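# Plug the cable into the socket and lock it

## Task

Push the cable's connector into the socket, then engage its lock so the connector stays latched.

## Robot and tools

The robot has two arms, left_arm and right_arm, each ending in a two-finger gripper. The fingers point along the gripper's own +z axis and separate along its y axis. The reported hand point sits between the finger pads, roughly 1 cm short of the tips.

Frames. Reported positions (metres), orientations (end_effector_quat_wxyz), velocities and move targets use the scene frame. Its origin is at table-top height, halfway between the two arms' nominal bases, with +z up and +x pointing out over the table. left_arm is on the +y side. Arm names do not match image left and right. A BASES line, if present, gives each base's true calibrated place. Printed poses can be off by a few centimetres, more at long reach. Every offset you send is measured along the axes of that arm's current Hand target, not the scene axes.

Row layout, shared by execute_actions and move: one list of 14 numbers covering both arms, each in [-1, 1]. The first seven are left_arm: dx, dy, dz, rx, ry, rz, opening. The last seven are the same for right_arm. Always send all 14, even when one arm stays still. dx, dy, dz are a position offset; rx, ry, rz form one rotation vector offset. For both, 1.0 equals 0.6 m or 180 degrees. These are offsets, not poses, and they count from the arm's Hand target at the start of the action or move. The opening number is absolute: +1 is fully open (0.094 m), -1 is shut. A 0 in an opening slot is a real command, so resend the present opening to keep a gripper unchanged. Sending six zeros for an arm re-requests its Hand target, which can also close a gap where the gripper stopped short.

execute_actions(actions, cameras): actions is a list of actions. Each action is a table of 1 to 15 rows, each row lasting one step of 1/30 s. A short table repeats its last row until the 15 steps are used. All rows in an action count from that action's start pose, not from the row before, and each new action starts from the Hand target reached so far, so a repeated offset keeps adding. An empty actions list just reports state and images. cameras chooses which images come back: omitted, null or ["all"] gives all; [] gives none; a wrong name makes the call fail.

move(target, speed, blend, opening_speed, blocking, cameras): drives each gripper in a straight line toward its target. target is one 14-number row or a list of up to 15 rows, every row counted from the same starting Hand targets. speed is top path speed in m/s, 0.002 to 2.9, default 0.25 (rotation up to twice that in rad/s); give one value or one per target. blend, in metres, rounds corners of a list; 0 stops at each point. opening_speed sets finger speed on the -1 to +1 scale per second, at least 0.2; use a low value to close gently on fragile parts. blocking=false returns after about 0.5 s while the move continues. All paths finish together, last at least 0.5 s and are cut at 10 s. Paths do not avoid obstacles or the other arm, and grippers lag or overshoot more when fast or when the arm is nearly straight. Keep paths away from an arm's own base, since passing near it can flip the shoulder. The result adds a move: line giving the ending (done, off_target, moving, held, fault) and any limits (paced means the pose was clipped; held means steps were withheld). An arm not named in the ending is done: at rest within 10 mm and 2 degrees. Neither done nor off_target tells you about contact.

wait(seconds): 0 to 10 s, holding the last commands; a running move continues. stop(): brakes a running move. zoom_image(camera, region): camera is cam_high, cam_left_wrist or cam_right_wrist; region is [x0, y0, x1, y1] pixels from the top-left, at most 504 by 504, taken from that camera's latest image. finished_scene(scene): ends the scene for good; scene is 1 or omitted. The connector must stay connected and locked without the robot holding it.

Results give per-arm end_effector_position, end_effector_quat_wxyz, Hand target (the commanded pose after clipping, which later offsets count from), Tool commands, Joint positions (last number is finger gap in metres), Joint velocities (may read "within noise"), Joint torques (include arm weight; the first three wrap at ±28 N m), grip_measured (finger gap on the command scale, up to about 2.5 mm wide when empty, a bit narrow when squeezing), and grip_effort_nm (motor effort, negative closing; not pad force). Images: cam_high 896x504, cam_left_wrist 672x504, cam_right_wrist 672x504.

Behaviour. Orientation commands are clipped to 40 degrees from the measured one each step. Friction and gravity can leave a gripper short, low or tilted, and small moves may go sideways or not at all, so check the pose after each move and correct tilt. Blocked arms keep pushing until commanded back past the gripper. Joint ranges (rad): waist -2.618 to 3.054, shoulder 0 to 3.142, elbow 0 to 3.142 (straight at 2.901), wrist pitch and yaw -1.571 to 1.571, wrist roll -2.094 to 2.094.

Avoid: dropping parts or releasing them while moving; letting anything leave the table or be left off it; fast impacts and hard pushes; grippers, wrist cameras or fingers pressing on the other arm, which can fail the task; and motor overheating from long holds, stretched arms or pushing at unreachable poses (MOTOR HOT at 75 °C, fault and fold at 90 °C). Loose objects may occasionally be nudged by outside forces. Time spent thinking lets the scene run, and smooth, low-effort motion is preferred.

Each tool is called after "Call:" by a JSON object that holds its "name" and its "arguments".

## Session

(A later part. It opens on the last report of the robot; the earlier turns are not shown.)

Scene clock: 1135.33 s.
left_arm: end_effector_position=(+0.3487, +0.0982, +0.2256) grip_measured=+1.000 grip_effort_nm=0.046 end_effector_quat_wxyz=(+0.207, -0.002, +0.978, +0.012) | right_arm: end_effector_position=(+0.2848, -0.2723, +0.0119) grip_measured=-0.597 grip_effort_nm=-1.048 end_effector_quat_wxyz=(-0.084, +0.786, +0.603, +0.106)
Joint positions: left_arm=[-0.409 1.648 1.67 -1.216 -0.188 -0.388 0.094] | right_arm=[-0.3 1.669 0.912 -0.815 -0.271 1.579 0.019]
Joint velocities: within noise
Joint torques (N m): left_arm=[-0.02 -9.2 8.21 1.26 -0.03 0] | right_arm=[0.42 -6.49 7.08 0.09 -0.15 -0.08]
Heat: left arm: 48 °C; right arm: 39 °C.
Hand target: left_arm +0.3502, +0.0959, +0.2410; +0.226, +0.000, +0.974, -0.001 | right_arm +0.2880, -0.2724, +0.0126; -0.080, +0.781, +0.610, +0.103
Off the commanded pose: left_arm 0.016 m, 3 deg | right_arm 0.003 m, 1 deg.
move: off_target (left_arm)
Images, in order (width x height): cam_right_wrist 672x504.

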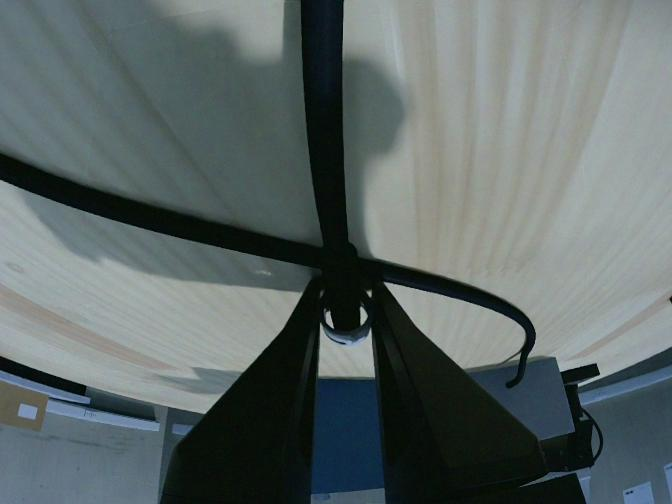

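Call:
{"name": "move", "arguments": {"target": [[0, 0, 0, 0, 0, 0, 1.0, 0, 0, 0, 0, 0, 0, 0.0], [0, 0, 0, 0, 0, 0, 1.0, 0.0083, 0.0015, -0.0537, 0, 0, 0, 0.0], [0, 0, 0, 0, 0, 0, 1.0, -0.0175, -0.003, -0.0347, 0, 0, 0, -0.3], [0, 0, 0, 0, 0, 0, 1.0, -0.004, -0.0072, -0.0018, 0, 0, 0, -0.3]], "speed": 0.08, "cameras": ["cam_right_wrist"]}}

Call:
{"name": "zoom_image", "arguments": {"camera": "cam_right_wrist", "region": [270, 200, 430, 340]}}

Scene clock: 1172.87 s.
left_arm: end_effector_position=(+0.3487, +0.0982, +0.2256) grip_measured=+1.000 grip_effort_nm=0.032 end_effector_quat_wxyz=(+0.207, -0.002, +0.978, +0.012) | right_arm: end_effector_position=(+0.2843, -0.2751, +0.0178) grip_measured=-0.298 grip_effort_nm=-0.105 end_effector_quat_wxyz=(-0.080, +0.779, +0.612, +0.108)
Joint positions: left_arm=[-0.409 1.648 1.67 -1.216 -0.188 -0.388 0.094] | right_arm=[-0.308 1.654 0.922 -0.837 -0.268 1.547 0.033]
Joint velocities: within noise
Joint torques (N m): left_arm=[0.02 -9.17 8.2 1.25 -0.02 0.01] | right_arm=[0.32 -6.32 4.74 0.29 -0.18 0.14]
Heat: left arm: 49 °C; right arm: 40 °C.
Hand target: left_arm +0.3503, +0.0959, +0.2410; +0.226, +0.000, +0.974, -0.001 | right_arm +0.2831, -0.2738, +0.0130; -0.080, +0.781, +0.610, +0.103
Off the commanded pose: left_arm 0.016 m, 3 deg | right_arm 0.005 m, 1 deg.
move: off_target (left_arm)
Images, in order (width x height): cam_right_wrist 672x504.

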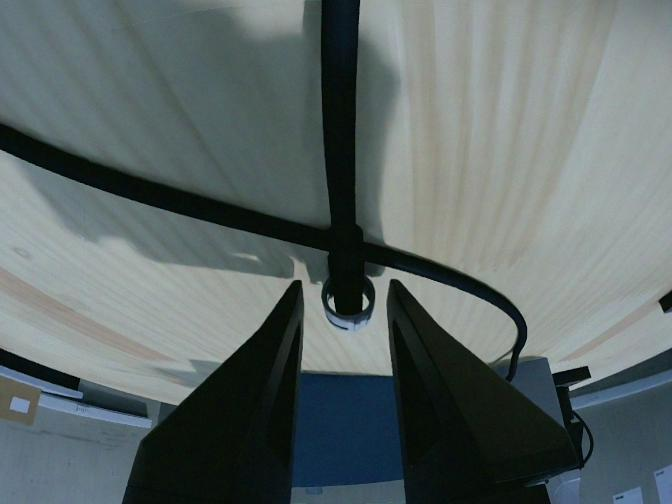

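Scaled by 3.150 from the camera's 672x504 image, which has a finer 960x720 frame.

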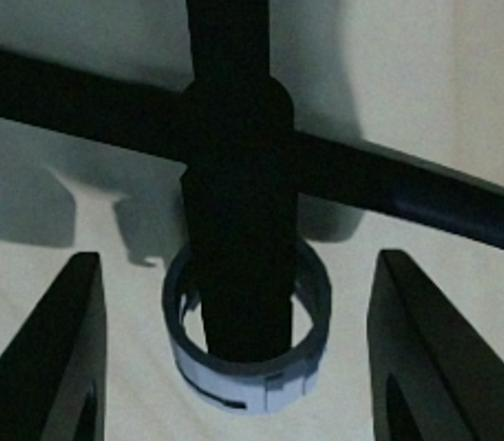

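Call:
{"name": "move", "arguments": {"target": [[0, 0, 0, 0, 0, 0, 1.0, -0.0187, 0.0042, -0.036, 0, 0, 0, -0.3], [0, 0, 0, 0, 0, 0, 1.0, -0.0062, 0, 0, 0, 0, 0, -0.3]], "speed": 0.08, "cameras": ["cam_right_wrist"]}}

Call:
{"name": "zoom_image", "arguments": {"camera": "cam_right_wrist", "region": [270, 200, 430, 340]}}

Scene clock: 1189.50 s.
left_arm: end_effector_position=(+0.3487, +0.0982, +0.2256) grip_measured=+1.000 grip_effort_nm=0.042 end_effector_quat_wxyz=(+0.207, -0.002, +0.978, +0.012) | right_arm: end_effector_position=(+0.2835, -0.2786, +0.0164) grip_measured=-0.298 grip_effort_nm=-0.105 end_effector_quat_wxyz=(-0.080, +0.779, +0.612, +0.107)
Joint positions: left_arm=[-0.409 1.648 1.67 -1.216 -0.188 -0.388 0.094] | right_arm=[-0.321 1.659 0.922 -0.837 -0.267 1.533 0.033]
Joint velocities: within noise
Joint torques (N m): left_arm=[0.01 -9.24 8.16 1.25 -0.03 -0.01] | right_arm=[0.38 -6.57 4.53 0.33 -0.17 0.17]
Heat: left arm: 49 °C; right arm: 40 °C.
Hand target: left_arm +0.3503, +0.0959, +0.2410; +0.226, +0.000, +0.974, -0.001 | right_arm +0.2823, -0.2773, +0.0120; -0.080, +0.781, +0.610, +0.103
Off the commanded pose: left_arm 0.016 m, 3 deg | right_arm 0.005 m, 1 deg.
move: off_target (left_arm)
Images, in order (width x height): cam_right_wrist 672x504.

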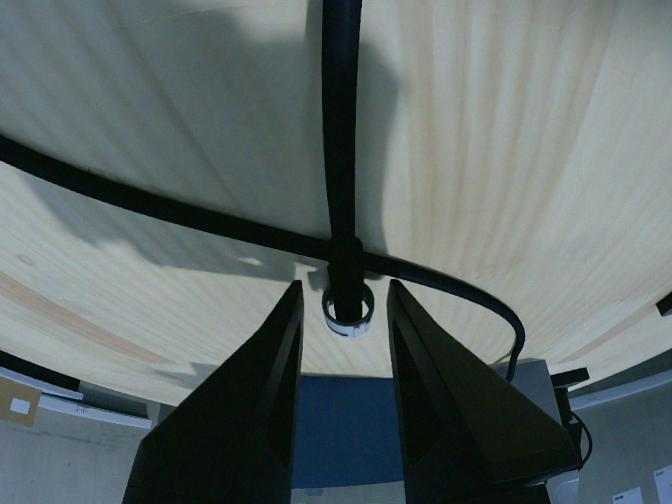

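Scaled by 3.150 from the camera's 672x504 image, which has a finer 960x720 frame.

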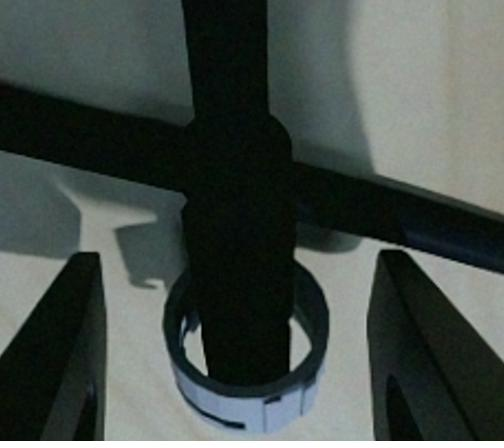

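Call:
{"name": "move", "arguments": {"target": [0, 0, 0, 0, 0, 0, 1.0, 0, 0, 0, 0, 0, 0, -0.95], "speed": 0.05, "opening_speed": 0.4, "cameras": ["cam_right_wrist"]}}

Call:
{"name": "zoom_image", "arguments": {"camera": "cam_right_wrist", "region": [270, 200, 430, 340]}}

Scene clock: 1201.90 s.
left_arm: end_effector_position=(+0.3487, +0.0982, +0.2256) grip_measured=+1.000 grip_effort_nm=0.046 end_effector_quat_wxyz=(+0.207, -0.002, +0.978, +0.012) | right_arm: end_effector_position=(+0.2839, -0.2787, +0.0164) grip_measured=-0.607 grip_effort_nm=-1.048 end_effector_quat_wxyz=(-0.079, +0.779, +0.612, +0.107)
Joint positions: left_arm=[-0.409 1.648 1.67 -1.216 -0.188 -0.388 0.094] | right_arm=[-0.321 1.659 0.922 -0.836 -0.267 1.534 0.018]
Joint velocities: within noise
Joint torques (N m): left_arm=[-0.05 -9.21 8.18 1.25 -0.04 0.01] | right_arm=[0.29 -6.76 4.64 0.26 -0.17 0.15]
Heat: left arm: 49 °C; right arm: 39 °C.
Hand target: left_arm +0.3503, +0.0959, +0.2410; +0.226, +0.000, +0.974, -0.001 | right_arm +0.2822, -0.2773, +0.0120; -0.080, +0.781, +0.610, +0.103
Off the commanded pose: left_arm 0.016 m, 3 deg | right_arm 0.005 m, 1 deg.
move: off_target (left_arm)
Images, in order (width x height): cam_right_wrist 672x504.

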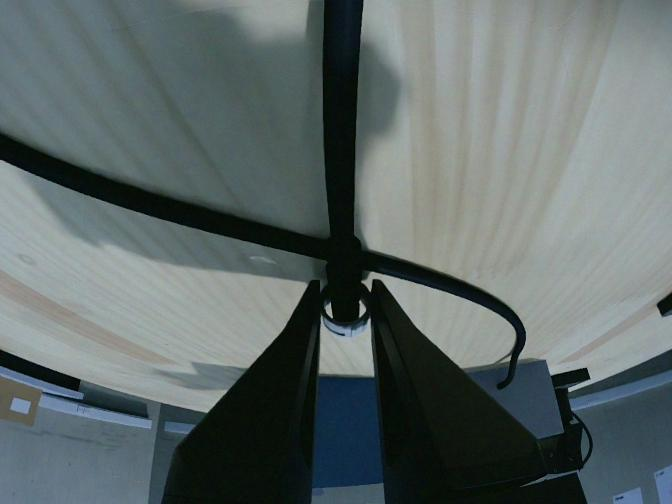

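Scaled by 3.150 from the camera's 672x504 image, which has a finer 960x720 frame.

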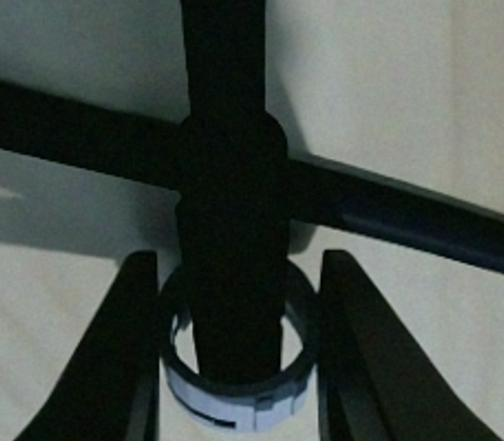

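Call:
{"name": "move", "arguments": {"target": [[0, 0, 0, 0, 0, 0, 1.0, 0, 0, 0, 0, 0, 0, 0.0], [0, 0, 0, 0, 0, 0, 1.0, 0.0088, 0.0011, -0.0495, 0, 0, 0, 0.0], [0, 0, 0, 0, 0, 0, 1.0, -0.0268, 0.0052, -0.0382, 0, 0, 0, -0.3], [0, 0, 0, 0, 0, 0, 1.0, -0.0098, 0.0008, -0.0047, 0, 0, 0, -0.3]], "speed": 0.08, "cameras": ["cam_right_wrist"]}}

Call:
{"name": "zoom_image", "arguments": {"camera": "cam_right_wrist", "region": [270, 200, 430, 340]}}

Scene clock: 1242.07 s.
left_arm: end_effector_position=(+0.3487, +0.0982, +0.2256) grip_measured=+1.000 grip_effort_nm=0.037 end_effector_quat_wxyz=(+0.207, -0.002, +0.978, +0.012) | right_arm: end_effector_position=(+0.2796, -0.2845, +0.0169) grip_measured=-0.298 grip_effort_nm=-0.105 end_effector_quat_wxyz=(-0.084, +0.780, +0.611, +0.103)
Joint positions: left_arm=[-0.409 1.648 1.67 -1.216 -0.188 -0.388 0.094] | right_arm=[-0.346 1.662 0.928 -0.858 -0.265 1.509 0.033]
Joint velocities: within noise
Joint torques (N m): left_arm=[-0.08 -9.22 8.14 1.24 -0.03 -0.02] | right_arm=[0.35 -6.78 4.68 0.34 -0.19 0.2]
Heat: left arm: 49 °C; right arm: 39 °C.
Hand target: left_arm +0.3503, +0.0959, +0.2410; +0.226, +0.000, +0.974, -0.001 | right_arm +0.2811, -0.2837, +0.0132; -0.080, +0.781, +0.610, +0.103
Off the commanded pose: left_arm 0.016 m, 3 deg | right_arm 0.004 m, 0 deg.
move: off_target (left_arm)
Images, in order (width x height): cam_right_wrist 672x504.

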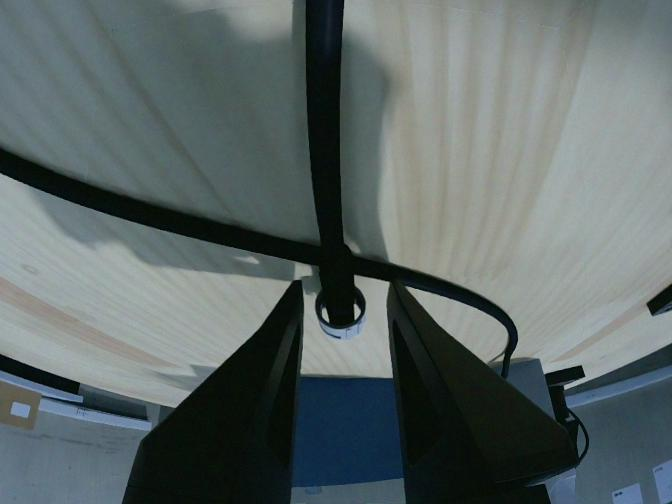

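Scaled by 3.150 from the camera's 672x504 image, which has a finer 960x720 frame.

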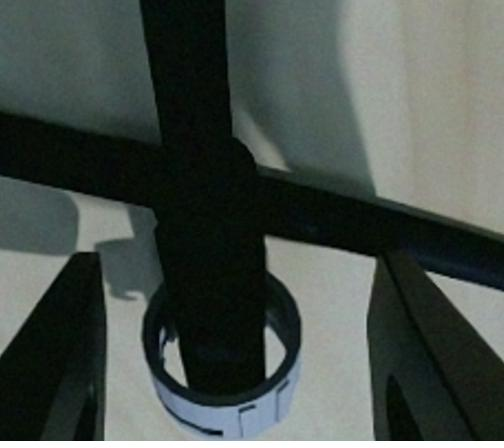

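Call:
{"name": "move", "arguments": {"target": [[0, 0, 0, 0, 0, 0, 1.0, -0.0173, 0.0065, -0.0372, 0.0058, 0, -0.0215, -0.3], [0, 0, 0, 0, 0, 0, 1.0, -0.0057, 0.0045, -0.0008, 0.0058, 0, -0.0215, -0.3]], "speed": 0.08, "cameras": ["cam_right_wrist"]}}

Call:
{"name": "zoom_image", "arguments": {"camera": "cam_right_wrist", "region": [270, 200, 430, 340]}}

Scene clock: 1266.70 s.
left_arm: end_effector_position=(+0.3487, +0.0982, +0.2256) grip_measured=+1.000 grip_effort_nm=0.042 end_effector_quat_wxyz=(+0.207, -0.002, +0.978, +0.012) | right_arm: end_effector_position=(+0.2831, -0.2888, +0.0167) grip_measured=-0.298 grip_effort_nm=-0.100 end_effector_quat_wxyz=(-0.085, +0.758, +0.639, +0.102)
Joint positions: left_arm=[-0.409 1.648 1.67 -1.216 -0.188 -0.388 0.094] | right_arm=[-0.357 1.69 0.958 -0.875 -0.264 1.425 0.033]
Joint velocities: within noise
Joint torques (N m): left_arm=[-0.09 -9.21 8.18 1.26 -0.05 0.02] | right_arm=[0.27 -6.98 4.49 0.28 -0.18 0.15]
Heat: left arm: 49 °C; right arm: 39 °C.
Hand target: left_arm +0.3503, +0.0959, +0.2410; +0.226, +0.000, +0.974, -0.001 | right_arm +0.2829, -0.2877, +0.0128; -0.084, +0.759, +0.637, +0.100
Off the commanded pose: left_arm 0.016 m, 3 deg | right_arm 0.004 m, 0 deg.
move: off_target (left_arm)
Images, in order (width x height): cam_right_wrist 672x504.

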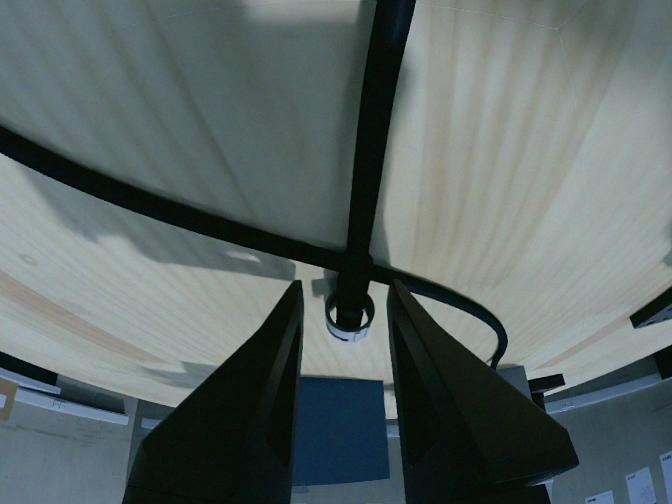

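Scaled by 3.150 from the camera's 672x504 image, which has a finer 960x720 frame.

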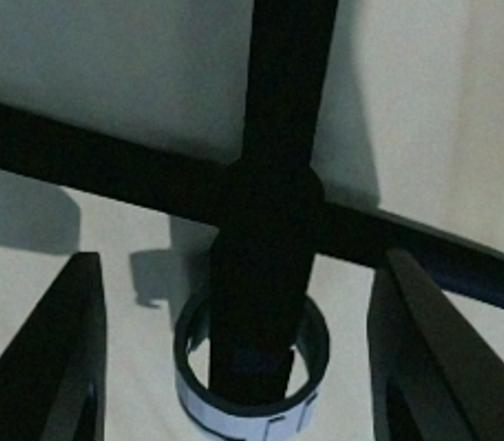

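Call:
{"name": "move", "arguments": {"target": [0, 0, 0, 0, 0, 0, 1.0, 0, 0, 0, 0, 0, 0, -0.95], "speed": 0.05, "opening_speed": 0.4, "cameras": ["cam_right_wrist"]}}

Call:
{"name": "zoom_image", "arguments": {"camera": "cam_right_wrist", "region": [270, 200, 430, 340]}}

Scene clock: 1276.80 s.
left_arm: end_effector_position=(+0.3487, +0.0982, +0.2256) grip_measured=+1.000 grip_effort_nm=0.037 end_effector_quat_wxyz=(+0.207, -0.002, +0.978, +0.012) | right_arm: end_effector_position=(+0.2805, -0.2880, +0.0168) grip_measured=-0.801 grip_effort_nm=-1.038 end_effector_quat_wxyz=(-0.090, +0.759, +0.638, +0.099)
Joint positions: left_arm=[-0.409 1.648 1.67 -1.216 -0.188 -0.388 0.094] | right_arm=[-0.357 1.69 0.958 -0.886 -0.264 1.426 0.009]
Joint velocities: within noise
Joint torques (N m): left_arm=[-0.02 -9.14 8.17 1.26 -0.03 0.01] | right_arm=[0.29 -6.97 4.63 0.37 -0.17 0.14]
Heat: left arm: 49 °C; right arm: 38 °C.
Hand target: left_arm +0.3503, +0.0959, +0.2410; +0.226, +0.000, +0.974, -0.001 | right_arm +0.2830, -0.2877, +0.0128; -0.084, +0.759, +0.637, +0.100
Off the commanded pose: left_arm 0.016 m, 3 deg | right_arm 0.005 m, 1 deg.
move: off_target (left_arm)
Images, in order (width x height): cam_right_wrist 672x504.

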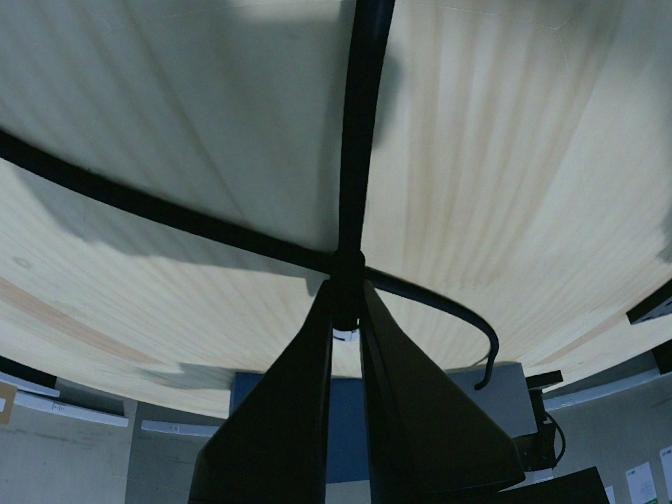

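Scaled by 3.150 from the camera's 672x504 image, which has a finer 960x720 frame.

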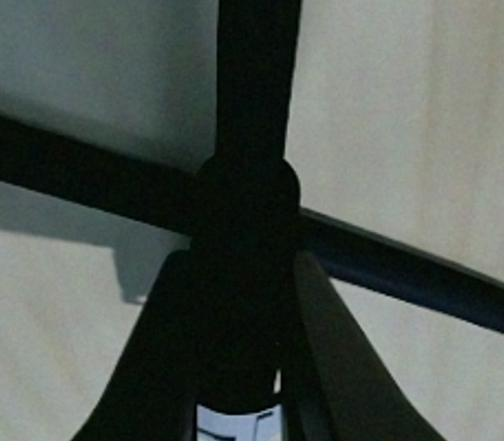

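Call:
{"name": "move", "arguments": {"target": [[0, 0, 0, 0, 0, 0, 1.0, 0.0431, 0, -0.161, 0, 0, 0, -0.95], [0, 0, 0, 0, 0, 0, 1.0, 0.1618, -0.123, -0.245, 0.0503, 0, -0.1878, -0.95]], "speed": 0.15, "cameras": ["cam_high", "cam_right_wrist"]}}

Scene clock: 1337.80 s.
left_arm: end_effector_position=(+0.3487, +0.0982, +0.2256) grip_measured=+1.000 grip_effort_nm=0.037 end_effector_quat_wxyz=(+0.207, -0.002, +0.978, +0.012) | right_arm: end_effector_position=(+0.2212, -0.2204, +0.1719) grip_measured=-0.801 grip_effort_nm=-1.043 end_effector_quat_wxyz=(-0.082, +0.547, +0.828, +0.089)
Joint positions: left_arm=[-0.409 1.648 1.67 -1.216 -0.188 -0.388 0.094] | right_arm=[-0.097 1.365 1.287 -1.545 -0.237 1.11 0.009]
Joint velocities: within noise
Joint torques (N m): left_arm=[-0.02 -9.18 8.21 1.26 -0.03 0] | right_arm=[0.31 -6.72 7.62 -0.05 -0.15 -0.12]
Heat: left arm: 49 °C; right arm: 38 °C.
Hand target: left_arm +0.3503, +0.0959, +0.2410; +0.226, +0.000, +0.974, -0.001 | right_arm +0.2200, -0.2200, +0.1799; -0.110, +0.533, +0.836, +0.070
Off the commanded pose: left_arm 0.016 m, 3 deg | right_arm 0.008 m, 4 deg.
joint sent to its limit (right arm) — joint 4 (wrist pitch), lower limit. The joint targets are off in orientation, not in position.
move: off_target (left_arm, right_arm)
Images, in order (width x height): cam_high 896x504, cam_right_wrist 672x504.

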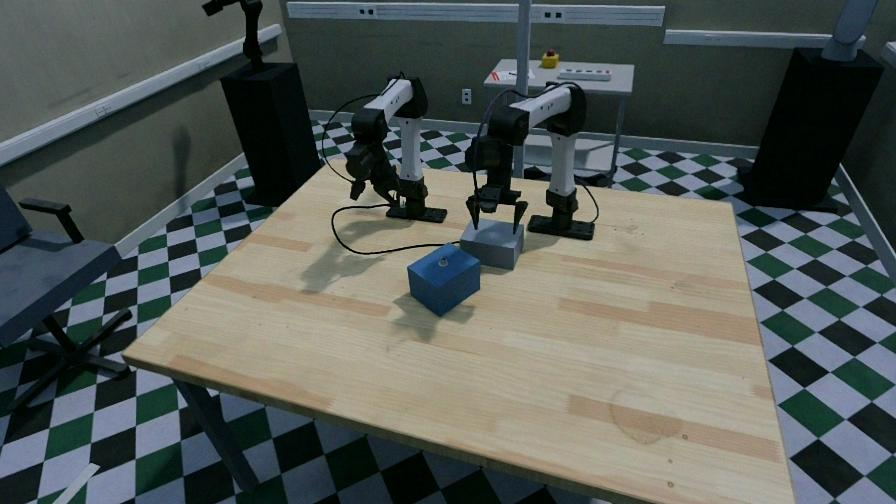

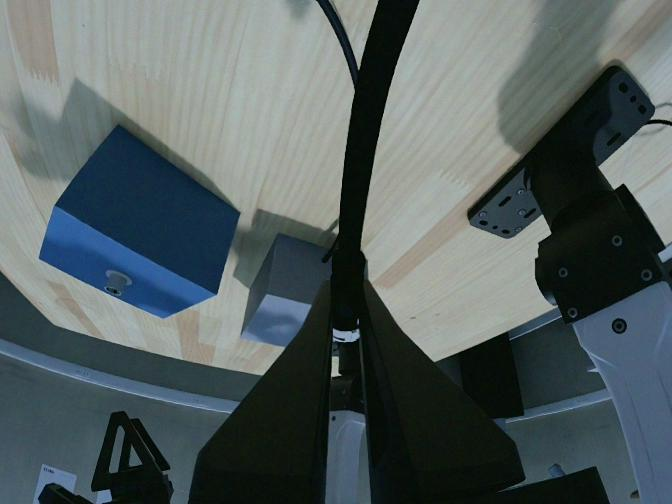

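Call:
{"name": "wait", "arguments": {"seconds": 0}}

Scene clock: 1359.17 s.
left_arm: end_effector_position=(+0.3487, +0.0982, +0.2256) grip_measured=+1.000 grip_effort_nm=0.046 end_effector_quat_wxyz=(+0.207, -0.002, +0.978, +0.012) | right_arm: end_effector_position=(+0.2212, -0.2205, +0.1718) grip_measured=-0.801 grip_effort_nm=-1.038 end_effector_quat_wxyz=(-0.082, +0.547, +0.829, +0.089)
Joint positions: left_arm=[-0.409 1.648 1.67 -1.216 -0.188 -0.388 0.094] | right_arm=[-0.097 1.365 1.287 -1.545 -0.236 1.11 0.009]
Joint velocities: within noise
Joint torques (N m): left_arm=[-0.08 -9.2 8.14 1.25 -0.04 0] | right_arm=[0.5 -6.64 7.83 -0.04 -0.17 -0.09]
Heat: left arm: 49 °C; right arm: 40 °C.
Hand target: left_arm +0.3503, +0.0959, +0.2410; +0.226, +0.000, +0.974, -0.001 | right_arm +0.2200, -0.2200, +0.1799; -0.110, +0.533, +0.836, +0.070
Tool commands: left_gripper/opening=+1.0 right_gripper/opening=-0.95
Off the commanded pose: left_arm 0.016 m, 3 deg | right_arm 0.008 m, 4 deg.

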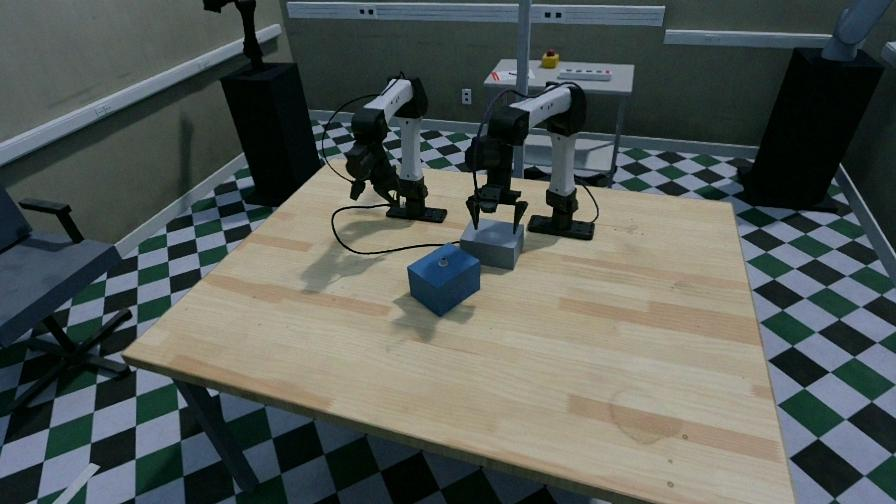

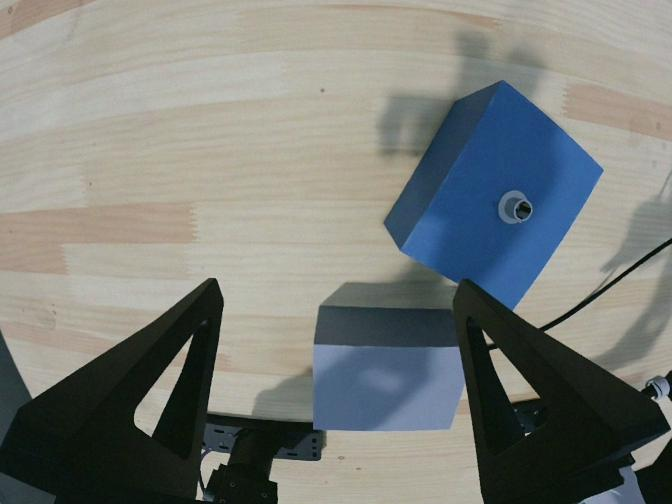

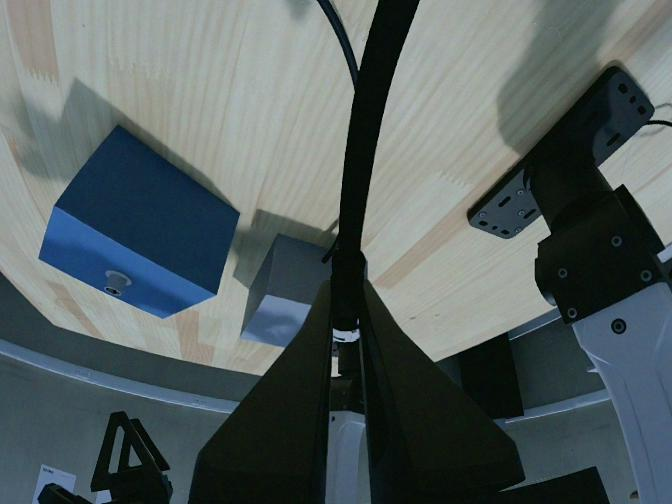

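Call:
{"name": "move", "arguments": {"target": [0.339, -0.3932, 0.0555, 0.3146, -0.2997, 0.2077, 1.0, 0, 0, 0, 0, 0, 0, -0.95], "speed": 0.2}}

Scene clock: 1390.63 s.
left_arm: end_effector_position=(+0.1839, -0.1361, +0.1166) grip_measured=+1.000 grip_effort_nm=0.037 end_effector_quat_wxyz=(+0.572, +0.386, +0.625, -0.365) | right_arm: end_effector_position=(+0.2212, -0.2205, +0.1718) grip_measured=-0.801 grip_effort_nm=-1.048 end_effector_quat_wxyz=(-0.082, +0.547, +0.829, +0.088)
Joint positions: left_arm=[-1.044 1.831 0.306 1.445 0.066 -0.008 0.094] | right_arm=[-0.097 1.365 1.287 -1.545 -0.236 1.109 0.009]
Joint velocities: within noise
Joint torques (N m): left_arm=[-0.5 -4.79 4.1 2.67 0.11 0.06] | right_arm=[0.47 -6.63 7.86 -0.09 -0.17 -0.1]
Heat: left arm: 49 °C; right arm: 41 °C.
Hand target: left_arm +0.1822, -0.1401, +0.1218; +0.581, +0.389, +0.612, -0.370 | right_arm +0.2200, -0.2200, +0.1799; -0.110, +0.533, +0.836, +0.070
Off the commanded pose: left_arm 0.007 m, 2 deg | right_arm 0.008 m, 4 deg.
joint sent to its limit (right arm) — joint 4 (wrist pitch), lower limit. The joint targets are off in orientation, not in position.
move: off_target (right_arm)

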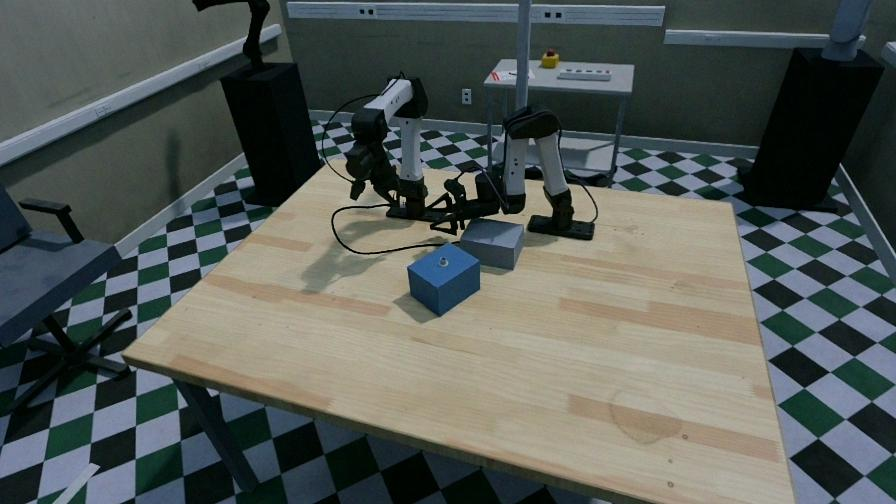

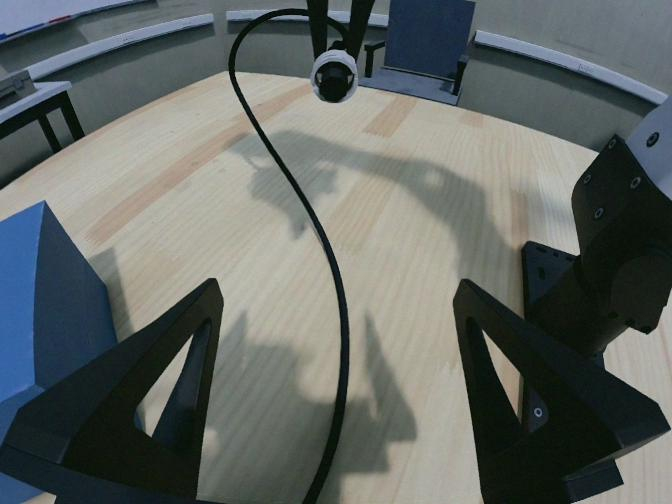

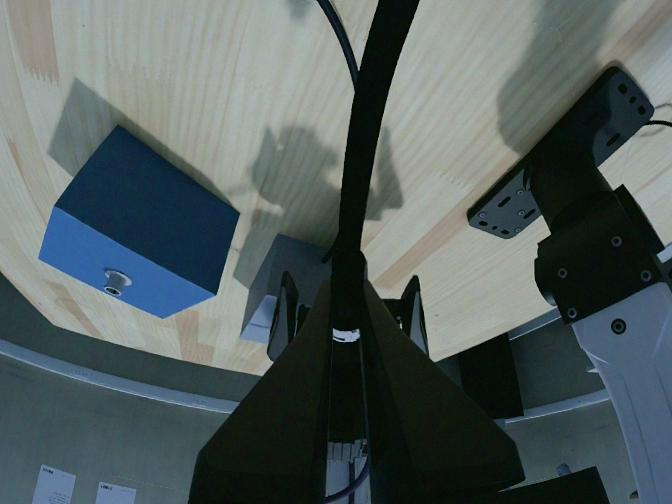

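Excellent view. Zoom on the tip.

Call:
{"name": "zoom_image", "arguments": {"camera": "cam_left_wrist", "region": [296, 40, 376, 110]}}

Call:
{"name": "zoom_image", "arguments": {"camera": "cam_right_wrist", "region": [90, 250, 150, 310]}}

Scaled by 6.300 from the camera's 672x504 image, which has a finer 960x720 frame.

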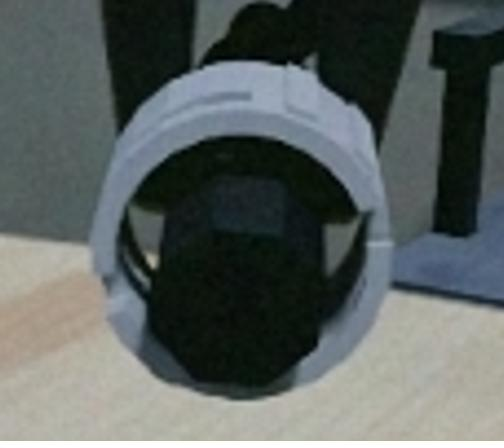

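Scaled by 8.400 from the camera's 672x504 image, which has a finer 960x720 frame.

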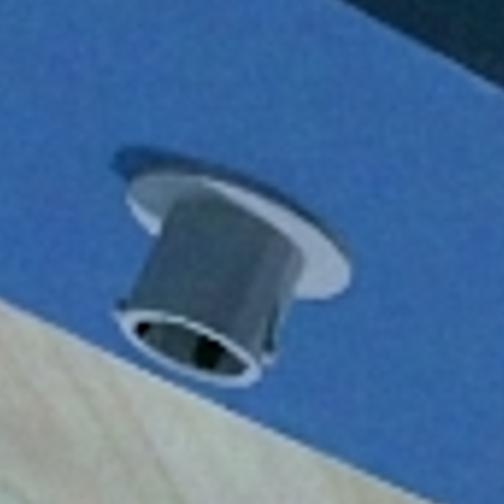

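Call:
{"name": "zoom_image", "arguments": {"camera": "cam_left_wrist", "region": [308, 46, 362, 106]}}

Scaled by 8.400 from the camera's 672x504 image, which has a finer 960x720 frame.

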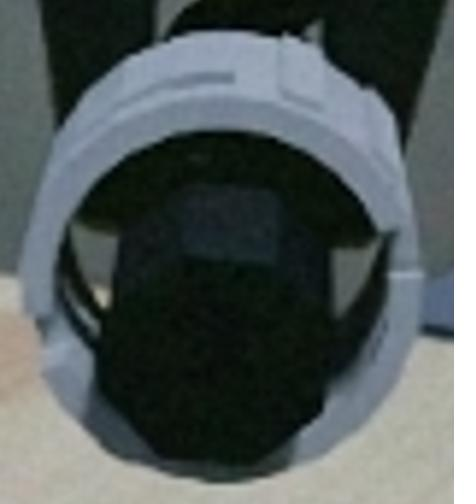

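Call:
{"name": "move", "arguments": {"target": [0, 0, 0.07, 0, 0, 0, 1.0, 0, 0, 0, 0, 0, 0, -0.95], "speed": 0.12, "cameras": ["cam_left_wrist"]}}

Call:
{"name": "zoom_image", "arguments": {"camera": "cam_left_wrist", "region": [280, 60, 400, 160]}}

Scene clock: 1417.57 s.
left_arm: end_effector_position=(+0.2001, -0.1731, +0.1189) grip_measured=+1.000 grip_effort_nm=0.037 end_effector_quat_wxyz=(+0.577, +0.386, +0.617, -0.371) | right_arm: end_effector_position=(+0.2212, -0.2205, +0.1718) grip_measured=-0.801 grip_effort_nm=-1.043 end_effector_quat_wxyz=(-0.082, +0.547, +0.829, +0.088)
Joint positions: left_arm=[-1.054 1.926 0.468 1.398 0.067 -0.008 0.094] | right_arm=[-0.097 1.365 1.287 -1.545 -0.236 1.109 0.009]
Joint velocities: within noise
Joint torques (N m): left_arm=[-0.73 -5.86 5.11 2.42 -0.01 0.06] | right_arm=[0.46 -6.68 7.64 -0.06 -0.14 -0.09]
Heat: left arm: 46 °C; right arm: 41 °C.
Hand target: left_arm +0.2000, -0.1781, +0.1195; +0.580, +0.389, +0.612, -0.370 | right_arm +0.2200, -0.2200, +0.1799; -0.110, +0.533, +0.836, +0.070
Off the commanded pose: left_arm 0.005 m, 1 deg | right_arm 0.008 m, 4 deg.
joint sent to its limit (right arm) — joint 4 (wrist pitch), lower limit. The joint targets are off in orientation, not in position.
move: off_target (right_arm)
Images, in order (width x height): cam_left_wrist 672x504.

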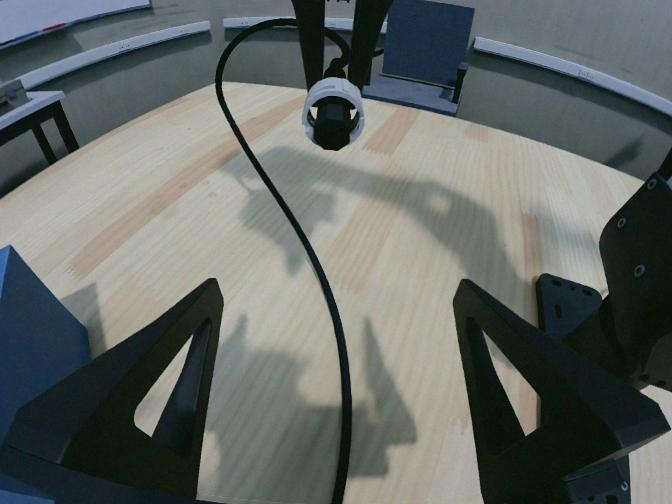

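Scaled by 4.200 from the camera's 672x504 image, which has a finer 960x720 frame.

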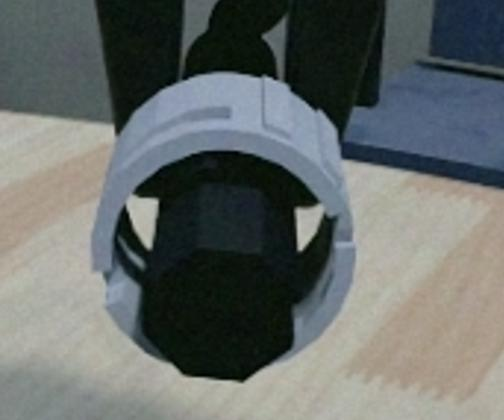

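Call:
{"name": "zoom_image", "arguments": {"camera": "cam_left_wrist", "region": [300, 72, 370, 156]}}

Scaled by 6.000 from the camera's 672x504 image, which has a finer 960x720 frame.

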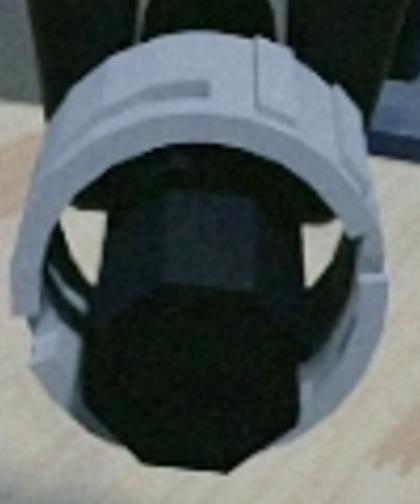

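Call:
{"name": "zoom_image", "arguments": {"camera": "cam_left_wrist", "region": [312, 108, 354, 154]}}

Scaled by 10.957 from the camera's 672x504 image, which has a finer 960x720 frame.

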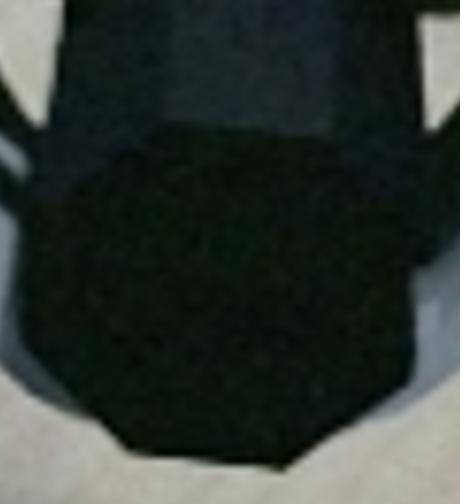

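Call:
{"name": "move", "arguments": {"target": [[0, 0, -0.0833, 0, 0, 0, 1.0, 0, 0, 0, 0, 0, 0, -0.95], [-0.1643, 0.1345, -0.1947, 0.1664, 0, 0.0087, 1.0, 0.1649, 0.0775, 0.0267, -0.1041, 0.2441, 0.1356, -0.95]], "speed": 0.25}}

Scene clock: 1553.20 s.
left_arm: end_effector_position=(+0.2246, -0.0433, +0.2062) grip_measured=+1.000 grip_effort_nm=0.037 end_effector_quat_wxyz=(+0.444, +0.520, +0.514, -0.518) | right_arm: end_effector_position=(+0.2228, -0.1135, +0.1871) grip_measured=-0.801 grip_effort_nm=-1.043 end_effector_quat_wxyz=(-0.335, +0.644, +0.586, +0.361)
Joint positions: left_arm=[-0.354 1.442 0.569 0.631 1.281 0.162 0.094] | right_arm=[-0.097 1.253 0.954 -1.216 -1.029 1.645 0.009]
Joint velocities: within noise
Joint torques (N m): left_arm=[0.43 -7.77 7.95 1.84 0.32 0.1] | right_arm=[0.5 -6.06 5.29 0.37 -0.7 0.16]
Heat: left arm: 45 °C; right arm: 42 °C.
Hand target: left_arm +0.2260, -0.0429, +0.2240; +0.465, +0.534, +0.490, -0.508 | right_arm +0.2199, -0.1100, +0.1901; -0.338, +0.638, +0.585, +0.369
Off the commanded pose: left_arm 0.018 m, 4 deg | right_arm 0.005 m, 1 deg.
move: off_target (left_arm)

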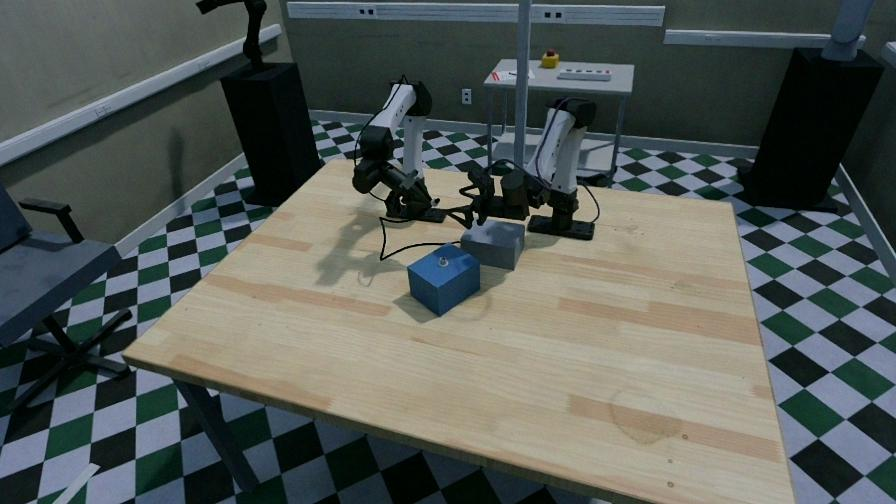

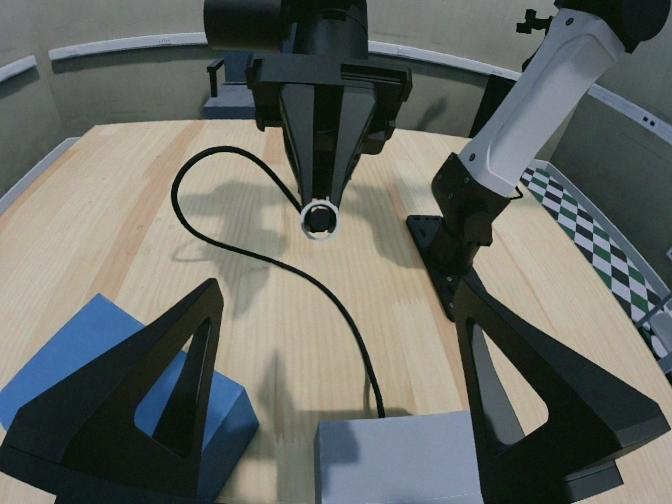

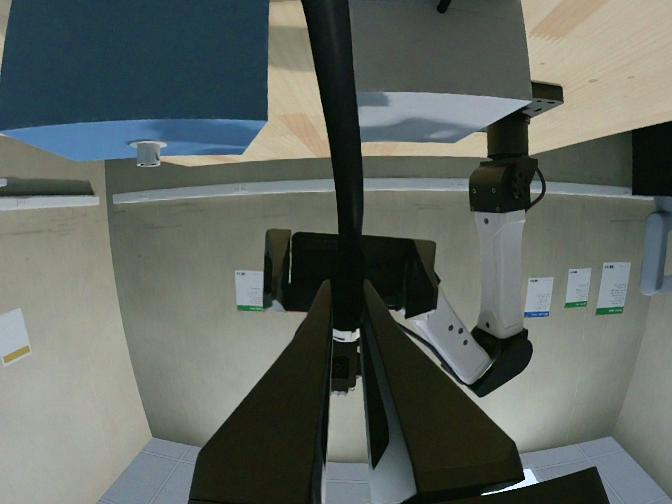

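Call:
{"name": "zoom_image", "arguments": {"camera": "cam_left_wrist", "region": [296, 192, 346, 248]}}

Scaled by 9.000 from the camera's 672x504 image, which has a finer 960x720 frame.

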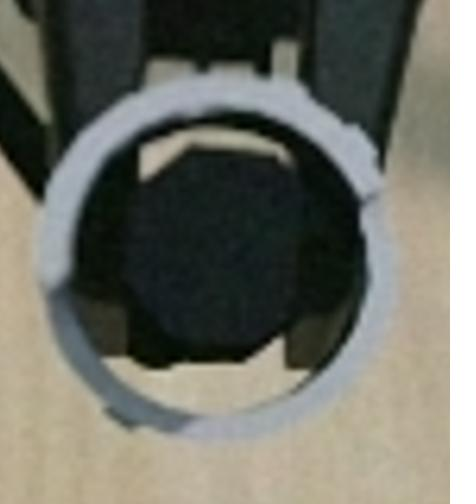

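Call:
{"name": "zoom_image", "arguments": {"camera": "cam_left_wrist", "region": [306, 202, 334, 236]}}

Scaled by 14.824 from the camera's 672x504 image, which has a finer 960x720 frame.

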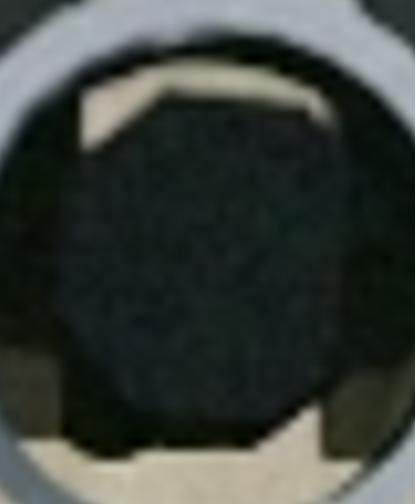

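Call:
{"name": "move", "arguments": {"target": [0.0468, 0.0052, 0.0623, 0, 0, 0, 1.0, 0, 0, 0, 0, 0, 0, -0.95], "speed": 0.15, "cameras": ["cam_left_wrist"]}}

Call:
{"name": "zoom_image", "arguments": {"camera": "cam_left_wrist", "region": [290, 190, 350, 250]}}

Scene clock: 1585.03 s.
left_arm: end_effector_position=(+0.2230, -0.0760, +0.1934) grip_measured=+1.000 grip_effort_nm=0.042 end_effector_quat_wxyz=(+0.459, +0.534, +0.493, -0.511) | right_arm: end_effector_position=(+0.2231, -0.1135, +0.1872) grip_measured=-0.801 grip_effort_nm=-1.053 end_effector_quat_wxyz=(-0.335, +0.644, +0.585, +0.362)
Joint positions: left_arm=[-0.465 1.564 0.569 0.844 1.186 0.127 0.094] | right_arm=[-0.097 1.253 0.954 -1.214 -1.03 1.647 0.009]
Joint velocities: within noise
Joint torques (N m): left_arm=[-0.61 -4.51 6.05 2.09 0.05 -0.09] | right_arm=[0.68 -6.16 5.35 0.33 -0.7 0.17]
Heat: left arm: 45 °C; right arm: 40 °C.
Hand target: left_arm +0.2260, -0.0788, +0.1941; +0.465, +0.534, +0.490, -0.508 | right_arm +0.2199, -0.1100, +0.1901; -0.338, +0.638, +0.585, +0.369
Off the commanded pose: left_arm 0.004 m, 1 deg | right_arm 0.006 m, 1 deg.
move: done
Images, in order (width x height): cam_left_wrist 672x504.

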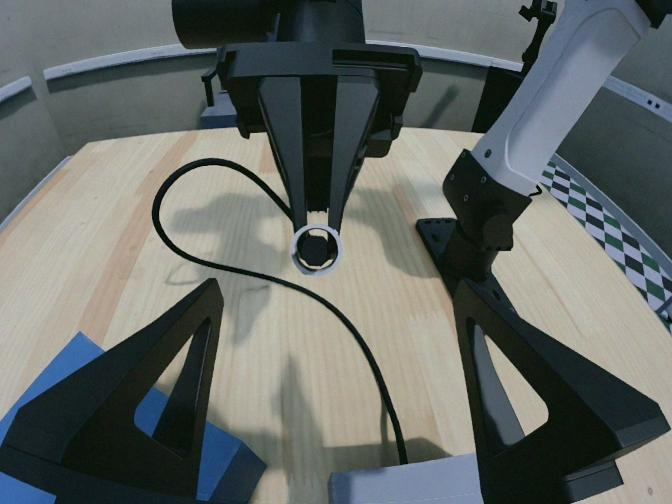

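Scaled by 8.400 from the camera's 672x504 image, which has a finer 960x720 frame.

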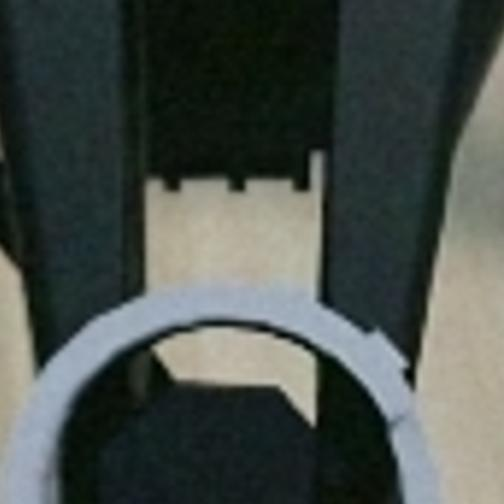

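Call:
{"name": "zoom_image", "arguments": {"camera": "cam_left_wrist", "region": [286, 220, 348, 282]}}

Call:
{"name": "zoom_image", "arguments": {"camera": "cam_left_wrist", "region": [298, 230, 336, 272]}}

Scaled by 8.129 from the camera's 672x504 image, which has a finer 960x720 frame.

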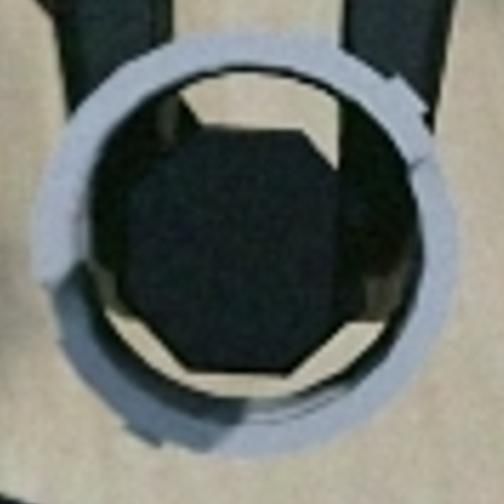

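Scaled by 12.000 from the camera's 672x504 image, which has a finer 960x720 frame.

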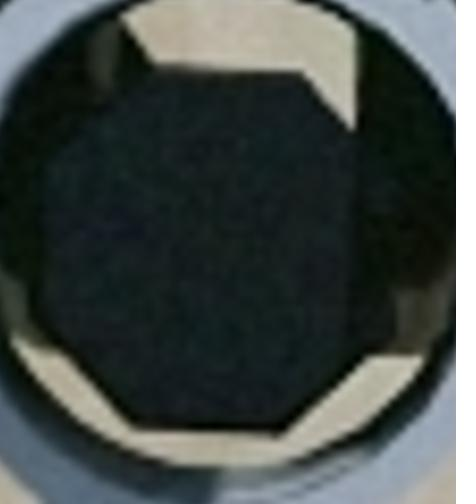

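Call:
{"name": "zoom_image", "arguments": {"camera": "cam_left_wrist", "region": [318, 222, 346, 250]}}

Call:
{"name": "zoom_image", "arguments": {"camera": "cam_left_wrist", "region": [286, 244, 322, 280]}}

Scaled by 18.000 from the camera's 672x504 image, which has a finer 960x720 frame.

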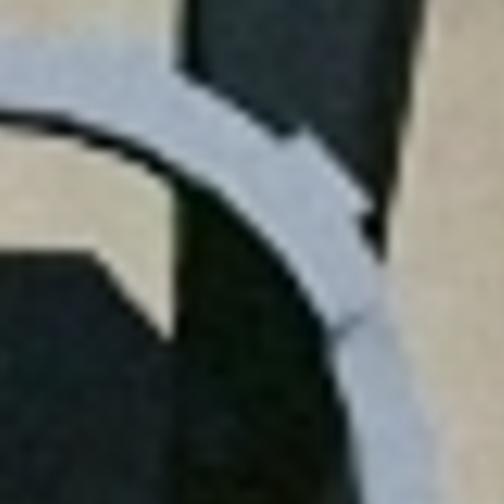

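Scaled by 14.000 from the camera's 672x504 image, which has a finer 960x720 frame.

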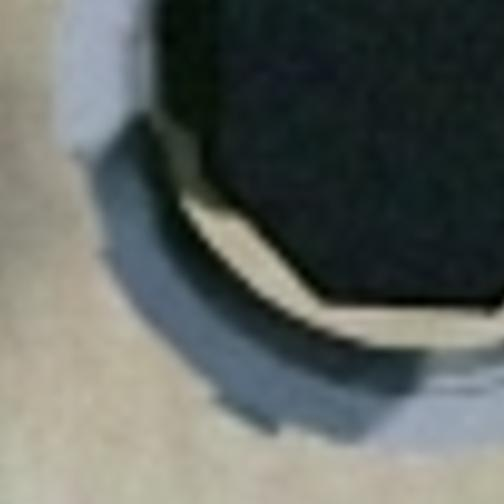

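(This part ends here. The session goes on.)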